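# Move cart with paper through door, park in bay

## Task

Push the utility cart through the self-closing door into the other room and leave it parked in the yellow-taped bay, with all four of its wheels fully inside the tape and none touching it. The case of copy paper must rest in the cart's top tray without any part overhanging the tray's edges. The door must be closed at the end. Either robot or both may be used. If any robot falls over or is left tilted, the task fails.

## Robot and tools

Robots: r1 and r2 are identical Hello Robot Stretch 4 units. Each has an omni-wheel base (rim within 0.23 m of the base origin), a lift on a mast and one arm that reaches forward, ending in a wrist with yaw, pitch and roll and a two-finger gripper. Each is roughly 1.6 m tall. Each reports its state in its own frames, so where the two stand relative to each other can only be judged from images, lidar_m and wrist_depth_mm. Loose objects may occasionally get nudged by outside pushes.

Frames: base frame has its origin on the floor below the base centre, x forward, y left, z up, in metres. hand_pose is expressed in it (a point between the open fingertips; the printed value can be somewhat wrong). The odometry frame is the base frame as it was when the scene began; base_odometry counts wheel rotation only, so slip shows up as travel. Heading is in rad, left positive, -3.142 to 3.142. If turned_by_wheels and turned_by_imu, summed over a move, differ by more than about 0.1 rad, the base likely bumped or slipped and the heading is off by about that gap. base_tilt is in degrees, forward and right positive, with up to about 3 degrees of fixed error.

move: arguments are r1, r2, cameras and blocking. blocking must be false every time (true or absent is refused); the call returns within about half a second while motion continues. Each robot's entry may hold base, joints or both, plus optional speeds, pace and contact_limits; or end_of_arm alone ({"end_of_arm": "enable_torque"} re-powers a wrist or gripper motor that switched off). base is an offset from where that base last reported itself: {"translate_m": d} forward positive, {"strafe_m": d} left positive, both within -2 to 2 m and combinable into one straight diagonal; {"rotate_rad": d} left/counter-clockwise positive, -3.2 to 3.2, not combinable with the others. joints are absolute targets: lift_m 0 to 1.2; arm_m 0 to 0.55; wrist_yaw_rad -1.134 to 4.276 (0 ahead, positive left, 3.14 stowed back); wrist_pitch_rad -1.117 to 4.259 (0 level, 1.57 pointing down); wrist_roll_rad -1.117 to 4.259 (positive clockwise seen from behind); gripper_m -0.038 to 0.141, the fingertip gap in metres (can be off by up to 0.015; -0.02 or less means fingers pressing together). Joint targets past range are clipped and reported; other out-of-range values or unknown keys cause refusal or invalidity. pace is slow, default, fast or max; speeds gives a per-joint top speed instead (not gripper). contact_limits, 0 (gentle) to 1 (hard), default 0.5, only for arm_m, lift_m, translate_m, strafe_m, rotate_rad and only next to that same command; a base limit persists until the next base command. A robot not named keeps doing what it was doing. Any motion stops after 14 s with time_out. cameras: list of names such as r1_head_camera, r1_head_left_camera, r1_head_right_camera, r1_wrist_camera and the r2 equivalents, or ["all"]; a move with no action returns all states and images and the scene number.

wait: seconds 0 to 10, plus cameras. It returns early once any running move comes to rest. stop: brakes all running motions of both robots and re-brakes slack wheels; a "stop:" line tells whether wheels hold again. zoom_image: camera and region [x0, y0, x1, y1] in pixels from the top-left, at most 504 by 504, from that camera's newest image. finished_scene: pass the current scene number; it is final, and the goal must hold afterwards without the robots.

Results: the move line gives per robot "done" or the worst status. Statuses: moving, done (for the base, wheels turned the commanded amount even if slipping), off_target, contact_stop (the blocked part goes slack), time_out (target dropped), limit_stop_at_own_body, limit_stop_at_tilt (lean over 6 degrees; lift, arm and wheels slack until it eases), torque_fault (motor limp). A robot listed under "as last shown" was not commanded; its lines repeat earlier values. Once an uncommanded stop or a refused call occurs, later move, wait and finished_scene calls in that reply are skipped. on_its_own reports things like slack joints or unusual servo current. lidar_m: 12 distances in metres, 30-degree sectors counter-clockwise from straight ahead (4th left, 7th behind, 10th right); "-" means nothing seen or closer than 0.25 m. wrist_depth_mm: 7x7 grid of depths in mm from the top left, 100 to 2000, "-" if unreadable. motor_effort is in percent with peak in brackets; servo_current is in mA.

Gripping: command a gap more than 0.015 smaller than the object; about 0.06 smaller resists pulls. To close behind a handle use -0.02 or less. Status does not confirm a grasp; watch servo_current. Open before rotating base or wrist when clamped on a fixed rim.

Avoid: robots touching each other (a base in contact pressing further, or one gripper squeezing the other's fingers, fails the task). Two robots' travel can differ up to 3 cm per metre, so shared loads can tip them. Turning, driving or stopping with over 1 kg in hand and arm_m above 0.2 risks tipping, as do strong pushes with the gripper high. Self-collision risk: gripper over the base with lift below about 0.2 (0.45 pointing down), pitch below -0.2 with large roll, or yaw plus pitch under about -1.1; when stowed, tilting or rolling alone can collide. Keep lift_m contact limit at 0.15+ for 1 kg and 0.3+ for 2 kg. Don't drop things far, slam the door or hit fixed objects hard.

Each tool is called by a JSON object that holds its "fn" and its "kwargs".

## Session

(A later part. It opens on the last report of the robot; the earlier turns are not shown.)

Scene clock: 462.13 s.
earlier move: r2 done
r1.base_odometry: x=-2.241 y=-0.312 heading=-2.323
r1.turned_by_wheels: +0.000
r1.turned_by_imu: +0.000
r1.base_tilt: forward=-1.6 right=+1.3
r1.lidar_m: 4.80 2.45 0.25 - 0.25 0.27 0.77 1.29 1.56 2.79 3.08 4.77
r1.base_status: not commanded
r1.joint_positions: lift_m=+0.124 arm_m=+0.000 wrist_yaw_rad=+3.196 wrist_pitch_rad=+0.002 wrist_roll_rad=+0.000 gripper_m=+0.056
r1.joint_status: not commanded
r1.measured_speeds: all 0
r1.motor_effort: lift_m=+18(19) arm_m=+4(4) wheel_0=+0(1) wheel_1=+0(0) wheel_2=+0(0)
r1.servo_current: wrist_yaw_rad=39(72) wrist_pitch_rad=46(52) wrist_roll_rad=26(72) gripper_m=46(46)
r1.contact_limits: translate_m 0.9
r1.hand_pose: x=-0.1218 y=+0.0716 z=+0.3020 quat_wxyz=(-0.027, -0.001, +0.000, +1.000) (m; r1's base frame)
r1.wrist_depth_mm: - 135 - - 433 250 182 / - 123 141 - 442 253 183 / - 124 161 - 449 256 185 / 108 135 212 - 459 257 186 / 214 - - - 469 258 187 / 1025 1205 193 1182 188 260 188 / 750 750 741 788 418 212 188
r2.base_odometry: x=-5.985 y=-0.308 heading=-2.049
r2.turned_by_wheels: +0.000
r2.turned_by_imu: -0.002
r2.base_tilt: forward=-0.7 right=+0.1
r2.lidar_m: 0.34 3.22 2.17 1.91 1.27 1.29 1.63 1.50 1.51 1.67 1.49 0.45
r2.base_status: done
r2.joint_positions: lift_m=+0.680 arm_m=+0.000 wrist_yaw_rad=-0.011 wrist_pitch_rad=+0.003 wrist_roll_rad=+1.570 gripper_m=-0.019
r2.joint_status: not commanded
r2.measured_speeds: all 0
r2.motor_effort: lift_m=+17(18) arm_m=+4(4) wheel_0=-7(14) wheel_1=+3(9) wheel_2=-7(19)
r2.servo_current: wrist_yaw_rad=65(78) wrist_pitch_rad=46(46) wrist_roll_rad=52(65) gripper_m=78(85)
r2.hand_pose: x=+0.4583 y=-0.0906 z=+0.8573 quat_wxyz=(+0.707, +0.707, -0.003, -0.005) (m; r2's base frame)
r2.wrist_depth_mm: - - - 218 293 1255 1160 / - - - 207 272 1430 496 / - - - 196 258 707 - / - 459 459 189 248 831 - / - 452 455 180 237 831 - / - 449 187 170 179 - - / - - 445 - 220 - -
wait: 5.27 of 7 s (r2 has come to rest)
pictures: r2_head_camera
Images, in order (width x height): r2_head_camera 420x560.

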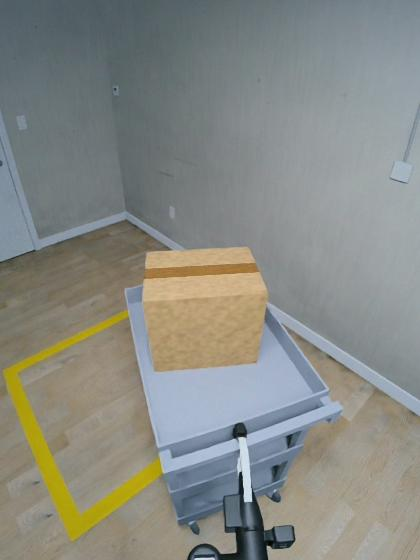

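{"fn": "move", "kwargs": {"blocking": false, "r2": {"base":{"strafe_m":-0.2},"pace":"slow"}}}

{"fn": "wait", "kwargs": {"seconds": 4}}

{"fn": "wait", "kwargs": {"seconds": 0, "cameras": ["r2_head_camera"]}}

Scene clock: 477.37 s.
move: r2 moving
r1: as last shown
r1.lidar_m: 4.79 2.44 0.25 - 0.25 0.28 0.75 1.26 1.56 2.78 3.07 4.74
r1.motor_effort: lift_m=+19(19) arm_m=+3(4) wheel_0=+0(0) wheel_1=+0(0) wheel_2=+0(0)
r1.servo_current: wrist_yaw_rad=59(59) wrist_pitch_rad=39(52) wrist_roll_rad=59(59) gripper_m=39(46)
r1.contact_limits: translate_m 0.9
r1.wrist_depth_mm: - 134 - - 433 250 181 / - 123 141 - 442 251 183 / - 124 161 - 452 256 185 / 108 135 213 - 462 257 186 / 213 - - - 469 259 188 / 1008 1205 193 1182 188 260 189 / 741 759 750 788 421 212 188
r2.base_odometry: x=-5.997 y=-0.302 heading=-2.049
r2.turned_by_wheels: +0.000
r2.turned_by_imu: +0.001
r2.base_tilt: forward=-0.6 right=+0.1
r2.lidar_m: 0.35 3.23 2.21 1.93 1.28 1.33 1.65 1.48 1.49 1.64 1.50 0.46
r2.base_status: strafe_m moving
r2.joint_positions: lift_m=+0.680 arm_m=+0.000 wrist_yaw_rad=-0.003 wrist_pitch_rad=+0.003 wrist_roll_rad=+1.570 gripper_m=-0.019
r2.joint_status: not commanded
r2.measured_speeds: translate_m=+0.000 strafe_m=-0.056 rotate_rad=-0.001 lift_m=+0.000 arm_m=+0.000 wrist_yaw_rad=+0.007 wrist_pitch_rad=+0.000 wrist_roll_rad=+0.000
r2.motor_effort: lift_m=+17(17) arm_m=+4(4) wheel_0=+8(12) wheel_1=-6(8) wheel_2=+0(5)
r2.servo_current: wrist_yaw_rad=46(78) wrist_pitch_rad=39(46) wrist_roll_rad=52(52) gripper_m=65(85)
r2.hand_pose: x=+0.4590 y=-0.0883 z=+0.8573 quat_wxyz=(+0.707, +0.707, +0.000, -0.002) (m; r2's base frame)
r2.wrist_depth_mm: - - - 216 285 1308 1160 / - - - 205 268 1430 500 / - - - 194 257 750 - / - 459 452 189 248 820 - / - 455 452 180 236 831 - / - 452 187 170 179 - - / - - 445 - - - -
pictures: none

Scene clock: 480.03 s.
earlier move: r2 done
r1.base_odometry: x=-2.241 y=-0.312 heading=-2.323
r1.turned_by_wheels: +0.000
r1.turned_by_imu: +0.000
r1.base_tilt: forward=-1.6 right=+1.3
r1.lidar_m: 4.83 2.44 0.25 - 0.25 0.28 0.79 1.29 1.54 2.80 3.08 4.79
r1.base_status: not commanded
r1.joint_positions: lift_m=+0.124 arm_m=+0.000 wrist_yaw_rad=+3.196 wrist_pitch_rad=+0.002 wrist_roll_rad=+0.000 gripper_m=+0.056
r1.joint_status: not commanded
r1.measured_speeds: all 0
r1.motor_effort: lift_m=+18(19) arm_m=+4(4) wheel_0=+0(1) wheel_1=+0(0) wheel_2=+0(0)
r1.servo_current: wrist_yaw_rad=39(65) wrist_pitch_rad=39(52) wrist_roll_rad=46(65) gripper_m=39(46)
r1.contact_limits: translate_m 0.9
r1.hand_pose: x=-0.1218 y=+0.0716 z=+0.3020 quat_wxyz=(-0.027, -0.001, +0.000, +1.000) (m; r1's base frame)
r1.wrist_depth_mm: - 135 - - 433 250 181 / - 123 141 - 445 253 183 / - 124 160 - 455 256 186 / 108 135 213 - 462 258 186 / 213 - - - 466 259 188 / 991 1205 193 1182 188 260 189 / 750 759 759 798 421 213 188
r2.base_odometry: x=-6.162 y=-0.216 heading=-2.049
r2.turned_by_wheels: +0.000
r2.turned_by_imu: +0.001
r2.base_tilt: forward=-0.6 right=+0.1
r2.lidar_m: 0.29 0.36 2.46 2.10 1.45 1.45 1.51 1.37 1.38 1.48 1.35 0.47
r2.base_status: done
r2.joint_positions: lift_m=+0.680 arm_m=+0.000 wrist_yaw_rad=+0.008 wrist_pitch_rad=+0.003 wrist_roll_rad=+1.570 gripper_m=-0.019
r2.joint_status: not commanded
r2.measured_speeds: all 0
r2.motor_effort: lift_m=+17(18) arm_m=+4(4) wheel_0=+6(20) wheel_1=-6(9) wheel_2=+2(5)
r2.servo_current: wrist_yaw_rad=52(78) wrist_pitch_rad=46(52) wrist_roll_rad=46(65) gripper_m=72(85)
r2.hand_pose: x=+0.4599 y=-0.0852 z=+0.8573 quat_wxyz=(+0.707, +0.707, +0.004, +0.002) (m; r2's base frame)
r2.wrist_depth_mm: - - - 304 - 351 1098 / - - - 248 334 364 410 / - - - 224 290 1464 500 / - - - 203 265 1661 - / - 466 459 187 242 831 - / - 449 187 168 179 - - / - 427 421 - 213 - -
wait: 2.67 of 4 s (r2 has come to rest)
pictures: none

Scene clock: 480.03 s.
r1.base_odometry: x=-2.241 y=-0.312 heading=-2.323
r1.turned_by_wheels: +0.000
r1.turned_by_imu: +0.000
r1.base_tilt: forward=-1.6 right=+1.3
r1.lidar_m: 4.83 2.44 0.25 - 0.25 0.28 0.79 1.29 1.54 2.80 3.08 4.79
r1.base_status: not commanded
r1.joint_positions: lift_m=+0.124 arm_m=+0.000 wrist_yaw_rad=+3.196 wrist_pitch_rad=+0.002 wrist_roll_rad=+0.000 gripper_m=+0.056
r1.joint_status: not commanded
r1.measured_speeds: all 0
r1.motor_effort: lift_m=+18(19) arm_m=+4(4) wheel_0=+0(1) wheel_1=+0(0) wheel_2=+0(0)
r1.servo_current: wrist_yaw_rad=39(65) wrist_pitch_rad=39(52) wrist_roll_rad=46(65) gripper_m=39(46)
r1.contact_limits: translate_m 0.9
r1.hand_pose: x=-0.1218 y=+0.0716 z=+0.3020 quat_wxyz=(-0.027, -0.001, +0.000, +1.000) (m; r1's base frame)
r1.wrist_depth_mm: - 135 - - 433 250 181 / - 123 141 - 445 253 183 / - 124 160 - 455 256 186 / 108 135 213 - 462 258 186 / 213 - - - 466 259 188 / 991 1205 193 1182 188 260 189 / 750 759 759 798 421 213 188
r2.base_odometry: x=-6.162 y=-0.216 heading=-2.049
r2.turned_by_wheels: +0.000
r2.turned_by_imu: +0.000
r2.base_tilt: forward=-0.6 right=+0.1
r2.lidar_m: 0.29 0.36 2.46 2.10 1.45 1.45 1.51 1.37 1.38 1.48 1.35 0.47
r2.base_status: done
r2.joint_positions: lift_m=+0.680 arm_m=+0.000 wrist_yaw_rad=+0.008 wrist_pitch_rad=+0.003 wrist_roll_rad=+1.570 gripper_m=-0.019
r2.joint_status: not commanded
r2.measured_speeds: all 0
r2.motor_effort: lift_m=+17(18) arm_m=+4(4) wheel_0=+6(20) wheel_1=-6(9) wheel_2=+2(5)
r2.servo_current: wrist_yaw_rad=52(78) wrist_pitch_rad=46(52) wrist_roll_rad=46(65) gripper_m=72(85)
r2.hand_pose: x=+0.4599 y=-0.0852 z=+0.8573 quat_wxyz=(+0.707, +0.707, +0.004, +0.002) (m; r2's base frame)
r2.wrist_depth_mm: - - - 304 - 351 1098 / - - - 248 334 364 410 / - - - 224 290 1464 500 / - - - 203 265 1661 - / - 466 459 187 242 831 - / - 449 187 168 179 - - / - 427 421 - 213 - -
pictures: r2_head_camera
Images, in order (width x height): r2_head_camera 420x560.

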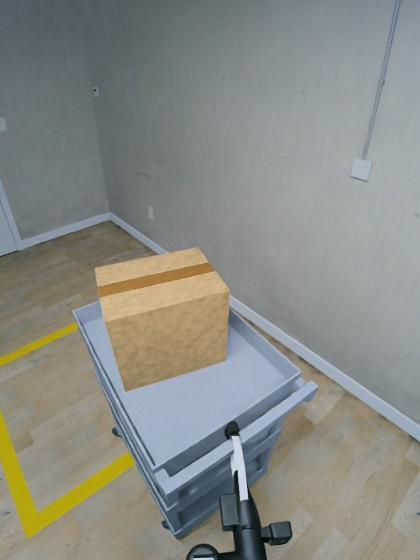

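{"fn": "move", "kwargs": {"blocking": false, "r2": {"base":{"rotate_rad":0.3},"pace":"slow"}}}

{"fn": "wait", "kwargs": {"seconds": 3}}

{"fn": "move", "kwargs": {"blocking": false, "r2": {"base":{"strafe_m":-0.28},"pace":"slow"}}}

{"fn": "wait", "kwargs": {"seconds": 5, "cameras": ["r2_head_camera"]}}

Scene clock: 486.80 s.
move: r2 moving
r1: as last shown
r1.lidar_m: 4.81 2.44 0.25 - 0.25 0.28 0.74 1.26 1.57 2.80 3.09 4.76
r1.motor_effort: lift_m=+18(19) arm_m=+4(4) wheel_0=+0(0) wheel_1=+0(0) wheel_2=+0(0)
r1.servo_current: wrist_yaw_rad=46(59) wrist_pitch_rad=46(46) wrist_roll_rad=33(59) gripper_m=39(39)
r1.contact_limits: translate_m 0.9
r1.wrist_depth_mm: - 135 - - 430 251 181 / - 123 141 - 442 252 184 / - 124 161 - 452 256 185 / 108 135 213 - 462 257 186 / 213 - - - 469 259 187 / 1008 1205 195 1205 187 262 188 / 759 750 759 788 421 212 188
r2.base_odometry: x=-6.162 y=-0.216 heading=-1.925
r2.turned_by_wheels: +0.123
r2.turned_by_imu: +0.119
r2.base_tilt: forward=-0.8 right=+0.2
r2.lidar_m: 0.31 0.51 2.11 1.51 1.45 1.50 1.46 1.36 1.42 1.40 1.34 0.47
r2.base_status: rotate_rad moving
r2.joint_positions: lift_m=+0.680 arm_m=+0.000 wrist_yaw_rad=-0.016 wrist_pitch_rad=+0.003 wrist_roll_rad=+1.570 gripper_m=-0.019
r2.joint_status: not commanded
r2.measured_speeds: translate_m=-0.002 strafe_m=+0.000 rotate_rad=+0.486 lift_m=+0.000 arm_m=+0.000 wrist_yaw_rad=-0.063 wrist_pitch_rad=+0.000 wrist_roll_rad=+0.000
r2.motor_effort: lift_m=+17(17) arm_m=+4(4) wheel_0=-16(18) wheel_1=-8(9) wheel_2=-18(18)
r2.servo_current: wrist_yaw_rad=91(91) wrist_pitch_rad=39(52) wrist_roll_rad=52(52) gripper_m=78(78)
r2.hand_pose: x=+0.4578 y=-0.0921 z=+0.8573 quat_wxyz=(+0.707, +0.707, -0.005, -0.007) (m; r2's base frame)
r2.wrist_depth_mm: - - - 255 338 340 347 / - - - 230 - 1397 1229 / - - - 212 277 1576 508 / - - - 195 260 798 - / - 459 452 180 239 842 - / - 445 188 166 179 - - / - 427 421 - 212 - -
pictures: none

Scene clock: 487.67 s.
earlier move: r2 done
r1.base_odometry: x=-2.241 y=-0.312 heading=-2.323
r1.turned_by_wheels: +0.000
r1.turned_by_imu: +0.000
r1.base_tilt: forward=-1.6 right=+1.3
r1.lidar_m: 4.78 2.42 0.25 - 0.25 0.28 0.74 1.29 1.55 2.80 3.09 4.76
r1.base_status: not commanded
r1.joint_positions: lift_m=+0.124 arm_m=+0.000 wrist_yaw_rad=+3.196 wrist_pitch_rad=+0.002 wrist_roll_rad=+0.000 gripper_m=+0.056
r1.joint_status: not commanded
r1.measured_speeds: all 0
r1.motor_effort: lift_m=+18(19) arm_m=+4(4) wheel_0=+0(1) wheel_1=+0(0) wheel_2=+0(0)
r1.servo_current: wrist_yaw_rad=46(59) wrist_pitch_rad=46(46) wrist_roll_rad=52(59) gripper_m=39(46)
r1.contact_limits: translate_m 0.9
r1.hand_pose: x=-0.1218 y=+0.0716 z=+0.3020 quat_wxyz=(-0.027, -0.001, +0.000, +1.000) (m; r1's base frame)
r1.wrist_depth_mm: - 134 - - 436 249 182 / - 123 141 - 439 253 183 / - 124 161 - 452 256 185 / 108 135 213 - 462 257 187 / 213 - - - 469 259 188 / 1025 1205 194 1182 187 259 189 / 750 759 750 788 421 213 188
r2.base_odometry: x=-6.162 y=-0.216 heading=-1.750
r2.turned_by_wheels: +0.176
r2.turned_by_imu: +0.162
r2.base_tilt: forward=-0.7 right=+0.1
r2.lidar_m: 0.36 3.33 2.10 1.48 1.44 1.59 1.39 1.35 1.49 1.36 1.35 0.43
r2.base_status: done
r2.joint_positions: lift_m=+0.680 arm_m=+0.000 wrist_yaw_rad=+0.002 wrist_pitch_rad=+0.003 wrist_roll_rad=+1.570 gripper_m=-0.019
r2.joint_status: not commanded
r2.measured_speeds: all 0
r2.motor_effort: lift_m=+17(17) arm_m=-1(4) wheel_0=-4(18) wheel_1=-5(11) wheel_2=-5(24)
r2.servo_current: wrist_yaw_rad=46(104) wrist_pitch_rad=39(52) wrist_roll_rad=52(59) gripper_m=78(85)
r2.hand_pose: x=+0.4594 y=-0.0869 z=+0.8573 quat_wxyz=(+0.707, +0.707, +0.002, -0.001) (m; r2's base frame)
r2.wrist_depth_mm: - - - 182 244 1464 1138 / - - - 180 242 1576 - / - - 439 178 239 820 - / - 452 445 235 236 842 - / - 466 459 175 233 820 - / - - 187 172 180 - - / - - 477 - 229 - -
wait: 0.87 of 3 s (r2 has come to rest)
pictures: none

Scene clock: 488.17 s.
move: r2 moving
r1: as last shown
r1.lidar_m: 4.81 2.44 0.25 - 0.25 0.29 0.74 1.28 1.56 2.77 3.08 4.76
r1.motor_effort: lift_m=+18(19) arm_m=+3(4) wheel_0=+0(1) wheel_1=+0(0) wheel_2=+0(0)
r1.servo_current: wrist_yaw_rad=46(72) wrist_pitch_rad=39(46) wrist_roll_rad=39(52) gripper_m=46(46)
r1.contact_limits: translate_m 0.9
r1.wrist_depth_mm: - 135 - - 436 249 182 / - 123 141 - 445 254 183 / - 124 161 - 452 256 185 / 108 135 212 - 462 257 187 / 213 - - - 469 259 187 / 1008 1205 194 1182 188 260 188 / 759 759 768 788 421 212 187
r2.base_odometry: x=-6.176 y=-0.214 heading=-1.749
r2.turned_by_wheels: +0.000
r2.turned_by_imu: +0.001
r2.base_tilt: forward=-0.7 right=+0.0
r2.lidar_m: 0.39 0.40 2.15 1.48 1.44 1.60 1.38 1.35 1.50 1.35 1.35 0.44
r2.base_status: strafe_m moving
r2.joint_positions: lift_m=+0.680 arm_m=+0.000 wrist_yaw_rad=+0.003 wrist_pitch_rad=+0.003 wrist_roll_rad=+1.570 gripper_m=-0.019
r2.joint_status: not commanded
r2.measured_speeds: translate_m=+0.000 strafe_m=-0.055 rotate_rad=+0.003 lift_m=+0.000 arm_m=+0.000 wrist_yaw_rad=+0.021 wrist_pitch_rad=+0.000 wrist_roll_rad=+0.000
r2.motor_effort: lift_m=+17(17) arm_m=-3(3) wheel_0=+8(12) wheel_1=-8(9) wheel_2=-1(4)
r2.servo_current: wrist_yaw_rad=46(52) wrist_pitch_rad=52(52) wrist_roll_rad=52(59) gripper_m=72(78)
r2.hand_pose: x=+0.4595 y=-0.0866 z=+0.8573 quat_wxyz=(+0.707, +0.707, +0.002, +0.000) (m; r2's base frame)
r2.wrist_depth_mm: - - - 180 243 1499 1138 / - - - 179 239 1576 - / - - 442 176 237 820 - / - 452 442 234 235 842 - / - 462 459 174 234 831 - / - - 187 172 179 - - / - - 477 - 229 - -
pictures: none

Scene clock: 491.60 s.
earlier move: r2 done
r1.base_odometry: x=-2.241 y=-0.312 heading=-2.323
r1.turned_by_wheels: +0.000
r1.turned_by_imu: +0.000
r1.base_tilt: forward=-1.6 right=+1.3
r1.lidar_m: 4.84 2.44 0.25 - 0.25 0.29 0.73 1.29 1.57 2.78 3.07 4.79
r1.base_status: not commanded
r1.joint_positions: lift_m=+0.124 arm_m=+0.000 wrist_yaw_rad=+3.196 wrist_pitch_rad=+0.002 wrist_roll_rad=+0.000 gripper_m=+0.056
r1.joint_status: not commanded
r1.measured_speeds: all 0
r1.motor_effort: lift_m=+18(19) arm_m=+4(4) wheel_0=+0(1) wheel_1=+0(0) wheel_2=+0(0)
r1.servo_current: wrist_yaw_rad=46(72) wrist_pitch_rad=39(52) wrist_roll_rad=46(72) gripper_m=39(46)
r1.contact_limits: translate_m 0.9
r1.hand_pose: x=-0.1218 y=+0.0716 z=+0.3020 quat_wxyz=(-0.027, -0.001, +0.000, +1.000) (m; r1's base frame)
r1.wrist_depth_mm: - 134 - - 433 251 182 / - 123 141 - 445 253 183 / - 124 161 - 452 256 185 / 108 135 212 - 462 258 186 / 213 - - - 473 259 187 / 1008 1205 193 1182 188 260 188 / 759 759 750 788 424 211 187
r2.base_odometry: x=-6.437 y=-0.167 heading=-1.750
r2.turned_by_wheels: +0.000
r2.turned_by_imu: +0.001
r2.base_tilt: forward=-0.7 right=+0.0
r2.lidar_m: 0.32 0.37 2.36 1.73 1.72 1.61 1.28 1.27 1.38 1.08 1.09 0.46
r2.base_status: done
r2.joint_positions: lift_m=+0.680 arm_m=+0.000 wrist_yaw_rad=+0.007 wrist_pitch_rad=+0.003 wrist_roll_rad=+1.570 gripper_m=-0.019
r2.joint_status: not commanded
r2.measured_speeds: all 0
r2.motor_effort: lift_m=+17(17) arm_m=-3(4) wheel_0=+3(15) wheel_1=-4(9) wheel_2=+3(4)
r2.servo_current: wrist_yaw_rad=59(72) wrist_pitch_rad=46(52) wrist_roll_rad=46(59) gripper_m=78(85)
r2.hand_pose: x=+0.4599 y=-0.0854 z=+0.8573 quat_wxyz=(+0.707, +0.707, +0.004, +0.001) (m; r2's base frame)
r2.wrist_depth_mm: - - - 301 336 343 1025 / - - - 240 315 1366 1182 / - - - 218 283 1708 500 / - - - 202 262 1708 - / - 466 459 187 243 831 - / - 445 187 169 179 - - / - 430 424 - 213 - -
wait: 3.43 of 5 s (r2 has come to rest)
pictures: r2_head_camera
Images, in order (width x height): r2_head_camera 420x560.

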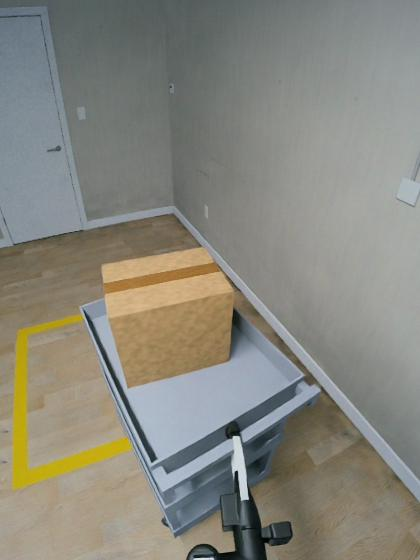

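{"fn": "move", "kwargs": {"blocking": false, "r2": {"base":{"strafe_m":-0.12},"pace":"slow"}}}

{"fn": "wait", "kwargs": {"seconds": 3}}

{"fn": "move", "kwargs": {"blocking": false, "r2": {"base":{"translate_m":0.38,"strafe_m":0.34},"pace":"slow"}}}

{"fn": "wait", "kwargs": {"seconds": 7, "cameras": ["r2_head_camera"]}}

Scene clock: 499.87 s.
move: r2 moving
r1: as last shown
r1.lidar_m: 4.79 2.44 0.25 - 0.25 0.27 0.75 1.26 1.55 2.77 3.07 4.79
r1.motor_effort: lift_m=+18(19) arm_m=+4(4) wheel_0=+0(0) wheel_1=+0(0) wheel_2=+0(0)
r1.servo_current: wrist_yaw_rad=59(59) wrist_pitch_rad=39(52) wrist_roll_rad=52(59) gripper_m=33(52)
r1.contact_limits: translate_m 0.9
r1.wrist_depth_mm: - 135 - - 433 250 181 / - 123 141 - 449 253 183 / - 124 161 - 449 255 185 / 108 136 213 - 455 257 186 / 213 - - - 473 260 187 / 1008 1205 193 1182 187 260 187 / 759 759 759 788 421 212 187
r2.base_odometry: x=-6.452 y=-0.164 heading=-1.749
r2.turned_by_wheels: +0.000
r2.turned_by_imu: +0.001
r2.base_tilt: forward=-0.6 right=+0.1
r2.lidar_m: 0.29 0.36 2.35 1.74 1.73 1.63 1.28 1.25 1.36 1.12 1.08 0.44
r2.base_status: strafe_m moving
r2.joint_positions: lift_m=+0.680 arm_m=+0.000 wrist_yaw_rad=+0.007 wrist_pitch_rad=+0.003 wrist_roll_rad=+1.570 gripper_m=-0.019
r2.joint_status: not commanded
r2.measured_speeds: translate_m=+0.000 strafe_m=-0.058 rotate_rad=+0.001 lift_m=+0.000 arm_m=+0.000 wrist_yaw_rad=+0.000 wrist_pitch_rad=+0.000 wrist_roll_rad=+0.000
r2.motor_effort: lift_m=+17(17) arm_m=-3(4) wheel_0=+12(14) wheel_1=-8(9) wheel_2=+2(2)
r2.servo_current: wrist_yaw_rad=59(59) wrist_pitch_rad=46(46) wrist_roll_rad=46(59) gripper_m=72(85)
r2.hand_pose: x=+0.4599 y=-0.0854 z=+0.8573 quat_wxyz=(+0.707, +0.707, +0.004, +0.001) (m; r2's base frame)
r2.wrist_depth_mm: - - - 300 338 347 1042 / - - - 243 325 1366 407 / - - - 220 286 1708 508 / - - - 202 264 1863 - / - 462 455 187 240 831 - / - 449 188 170 180 - - / - 430 424 - 212 - -
pictures: none

Scene clock: 501.70 s.
earlier move: r2 done
r1.base_odometry: x=-2.241 y=-0.312 heading=-2.323
r1.turned_by_wheels: +0.000
r1.turned_by_imu: +0.000
r1.base_tilt: forward=-1.6 right=+1.3
r1.lidar_m: 4.80 2.45 0.25 - 0.25 0.27 0.74 1.27 1.56 2.80 3.07 4.75
r1.base_status: not commanded
r1.joint_positions: lift_m=+0.124 arm_m=+0.000 wrist_yaw_rad=+3.196 wrist_pitch_rad=+0.002 wrist_roll_rad=+0.000 gripper_m=+0.056
r1.joint_status: not commanded
r1.measured_speeds: all 0
r1.motor_effort: lift_m=+18(19) arm_m=+3(4) wheel_0=+0(1) wheel_1=+0(0) wheel_2=+0(0)
r1.servo_current: wrist_yaw_rad=39(78) wrist_pitch_rad=39(52) wrist_roll_rad=52(65) gripper_m=39(52)
r1.contact_limits: translate_m 0.9
r1.hand_pose: x=-0.1218 y=+0.0716 z=+0.3020 quat_wxyz=(-0.027, -0.001, +0.000, +1.000) (m; r1's base frame)
r1.wrist_depth_mm: - 134 - - 430 250 182 / - 123 141 - 445 254 184 / - 124 160 - 449 256 185 / 108 135 212 - 459 257 186 / 213 - - - 469 259 188 / 1008 1229 194 1182 188 260 188 / 759 759 750 798 418 211 188
r2.base_odometry: x=-6.555 y=-0.146 heading=-1.749
r2.turned_by_wheels: +0.000
r2.turned_by_imu: +0.000
r2.base_tilt: forward=-0.7 right=+0.1
r2.lidar_m: 0.28 0.35 2.47 1.83 1.81 1.56 1.25 1.22 1.23 0.98 0.97 0.44
r2.base_status: done
r2.joint_positions: lift_m=+0.680 arm_m=+0.000 wrist_yaw_rad=+0.007 wrist_pitch_rad=+0.003 wrist_roll_rad=+1.570 gripper_m=-0.019
r2.joint_status: not commanded
r2.measured_speeds: all 0
r2.motor_effort: lift_m=+17(17) arm_m=-4(4) wheel_0=+5(14) wheel_1=-4(10) wheel_2=+2(3)
r2.servo_current: wrist_yaw_rad=59(65) wrist_pitch_rad=39(46) wrist_roll_rad=52(59) gripper_m=72(85)
r2.hand_pose: x=+0.4599 y=-0.0854 z=+0.8573 quat_wxyz=(+0.707, +0.707, +0.004, +0.001) (m; r2's base frame)
r2.wrist_depth_mm: - - - 325 - - 1042 / - - - 283 370 373 384 / - - - 243 315 1576 473 / - - - 266 286 1808 - / - - - 191 250 768 - / - 452 187 169 178 - - / - 421 413 - 211 - -
wait: 1.83 of 3 s (r2 has come to rest)
pictures: none

Scene clock: 502.20 s.
move: r2 moving
r1: as last shown
r1.lidar_m: 4.81 2.44 0.25 - 0.25 0.27 0.78 1.28 1.56 2.81 3.06 4.77
r1.motor_effort: lift_m=+18(19) arm_m=+4(4) wheel_0=+0(0) wheel_1=+0(0) wheel_2=+0(0)
r1.servo_current: wrist_yaw_rad=59(59) wrist_pitch_rad=39(46) wrist_roll_rad=46(52) gripper_m=46(46)
r1.contact_limits: translate_m 0.9
r1.wrist_depth_mm: - 135 - - 436 251 182 / - 123 141 - 442 253 183 / - 124 161 - 455 256 185 / 108 135 213 - 459 258 187 / 213 - - - 466 262 187 / 1008 1205 193 1182 187 260 188 / 750 750 750 798 418 212 189
r2.base_odometry: x=-6.549 y=-0.156 heading=-1.750
r2.turned_by_wheels: -0.001
r2.turned_by_imu: -0.001
r2.base_tilt: forward=-0.7 right=+0.1
r2.lidar_m: 0.27 0.37 2.46 1.84 1.81 1.60 1.26 1.23 1.26 1.00 0.98 0.49
r2.base_status: translate_m moving; strafe_m moving
r2.joint_positions: lift_m=+0.680 arm_m=+0.000 wrist_yaw_rad=+0.001 wrist_pitch_rad=+0.003 wrist_roll_rad=+1.570 gripper_m=-0.019
r2.joint_status: not commanded
r2.measured_speeds: translate_m=+0.037 strafe_m=+0.034 rotate_rad=-0.003 lift_m=+0.000 arm_m=+0.000 wrist_yaw_rad=-0.041 wrist_pitch_rad=+0.000 wrist_roll_rad=+0.000
r2.motor_effort: lift_m=+17(18) arm_m=-3(4) wheel_0=-3(6) wheel_1=+7(7) wheel_2=-14(14)
r2.servo_current: wrist_yaw_rad=52(65) wrist_pitch_rad=46(46) wrist_roll_rad=46(59) gripper_m=85(85)
r2.hand_pose: x=+0.4594 y=-0.0872 z=+0.8573 quat_wxyz=(+0.707, +0.707, +0.002, -0.001) (m; r2's base frame)
r2.wrist_depth_mm: - - - 327 - - 1042 / - - - 291 373 382 384 / - - - 239 320 1464 488 / - - - 213 287 1708 539 / - - - 185 249 1756 - / - 452 187 166 180 - - / - 421 410 - 206 - -
pictures: none

Scene clock: 508.03 s.
earlier move: r2 done
r1.base_odometry: x=-2.241 y=-0.312 heading=-2.323
r1.turned_by_wheels: +0.000
r1.turned_by_imu: +0.000
r1.base_tilt: forward=-1.6 right=+1.2
r1.lidar_m: 4.79 2.42 0.25 - 0.25 0.27 0.76 1.28 1.55 2.79 3.09 4.78
r1.base_status: not commanded
r1.joint_positions: lift_m=+0.124 arm_m=+0.000 wrist_yaw_rad=+3.196 wrist_pitch_rad=+0.002 wrist_roll_rad=+0.000 gripper_m=+0.056
r1.joint_status: not commanded
r1.measured_speeds: all 0
r1.motor_effort: lift_m=+18(19) arm_m=+4(4) wheel_0=-1(1) wheel_1=+0(1) wheel_2=+0(0)
r1.servo_current: wrist_yaw_rad=46(78) wrist_pitch_rad=46(52) wrist_roll_rad=65(65) gripper_m=39(52)
r1.contact_limits: translate_m 0.9
r1.hand_pose: x=-0.1218 y=+0.0716 z=+0.3020 quat_wxyz=(-0.027, -0.001, +0.000, +1.000) (m; r1's base frame)
r1.wrist_depth_mm: - 134 - - 433 250 182 / - 123 141 - 442 254 183 / - 124 161 - 452 256 186 / 108 135 212 - 462 259 186 / 214 - - - 469 259 188 / 1025 1205 193 1205 188 260 188 / 750 768 750 788 418 212 188
r2.base_odometry: x=-6.289 y=-0.580 heading=-1.750
r2.turned_by_wheels: +0.000
r2.turned_by_imu: -0.003
r2.base_tilt: forward=-0.7 right=+0.1
r2.lidar_m: 0.31 0.37 2.06 2.03 1.61 1.80 1.72 1.70 1.49 1.18 1.15 0.49
r2.base_status: done
r2.joint_positions: lift_m=+0.680 arm_m=+0.000 wrist_yaw_rad=-0.012 wrist_pitch_rad=+0.003 wrist_roll_rad=+1.570 gripper_m=-0.019
r2.joint_status: not commanded
r2.measured_speeds: all 0
r2.motor_effort: lift_m=+17(18) arm_m=+4(4) wheel_0=-8(14) wheel_1=+4(9) wheel_2=-7(20)
r2.servo_current: wrist_yaw_rad=85(85) wrist_pitch_rad=46(52) wrist_roll_rad=39(65) gripper_m=78(85)
r2.hand_pose: x=+0.4582 y=-0.0909 z=+0.8573 quat_wxyz=(+0.707, +0.707, -0.003, -0.005) (m; r2's base frame)
r2.wrist_depth_mm: - - - 301 - - 1118 / - - - 255 355 364 368 / - - - 228 296 1661 500 / - - - 258 266 1863 - / - - 462 187 245 788 - / - 452 189 169 180 - - / - 427 418 - 211 - -
wait: 5.83 of 7 s (r2 has come to rest)
pictures: r2_head_camera
Images, in order (width x height): r2_head_camera 420x560.

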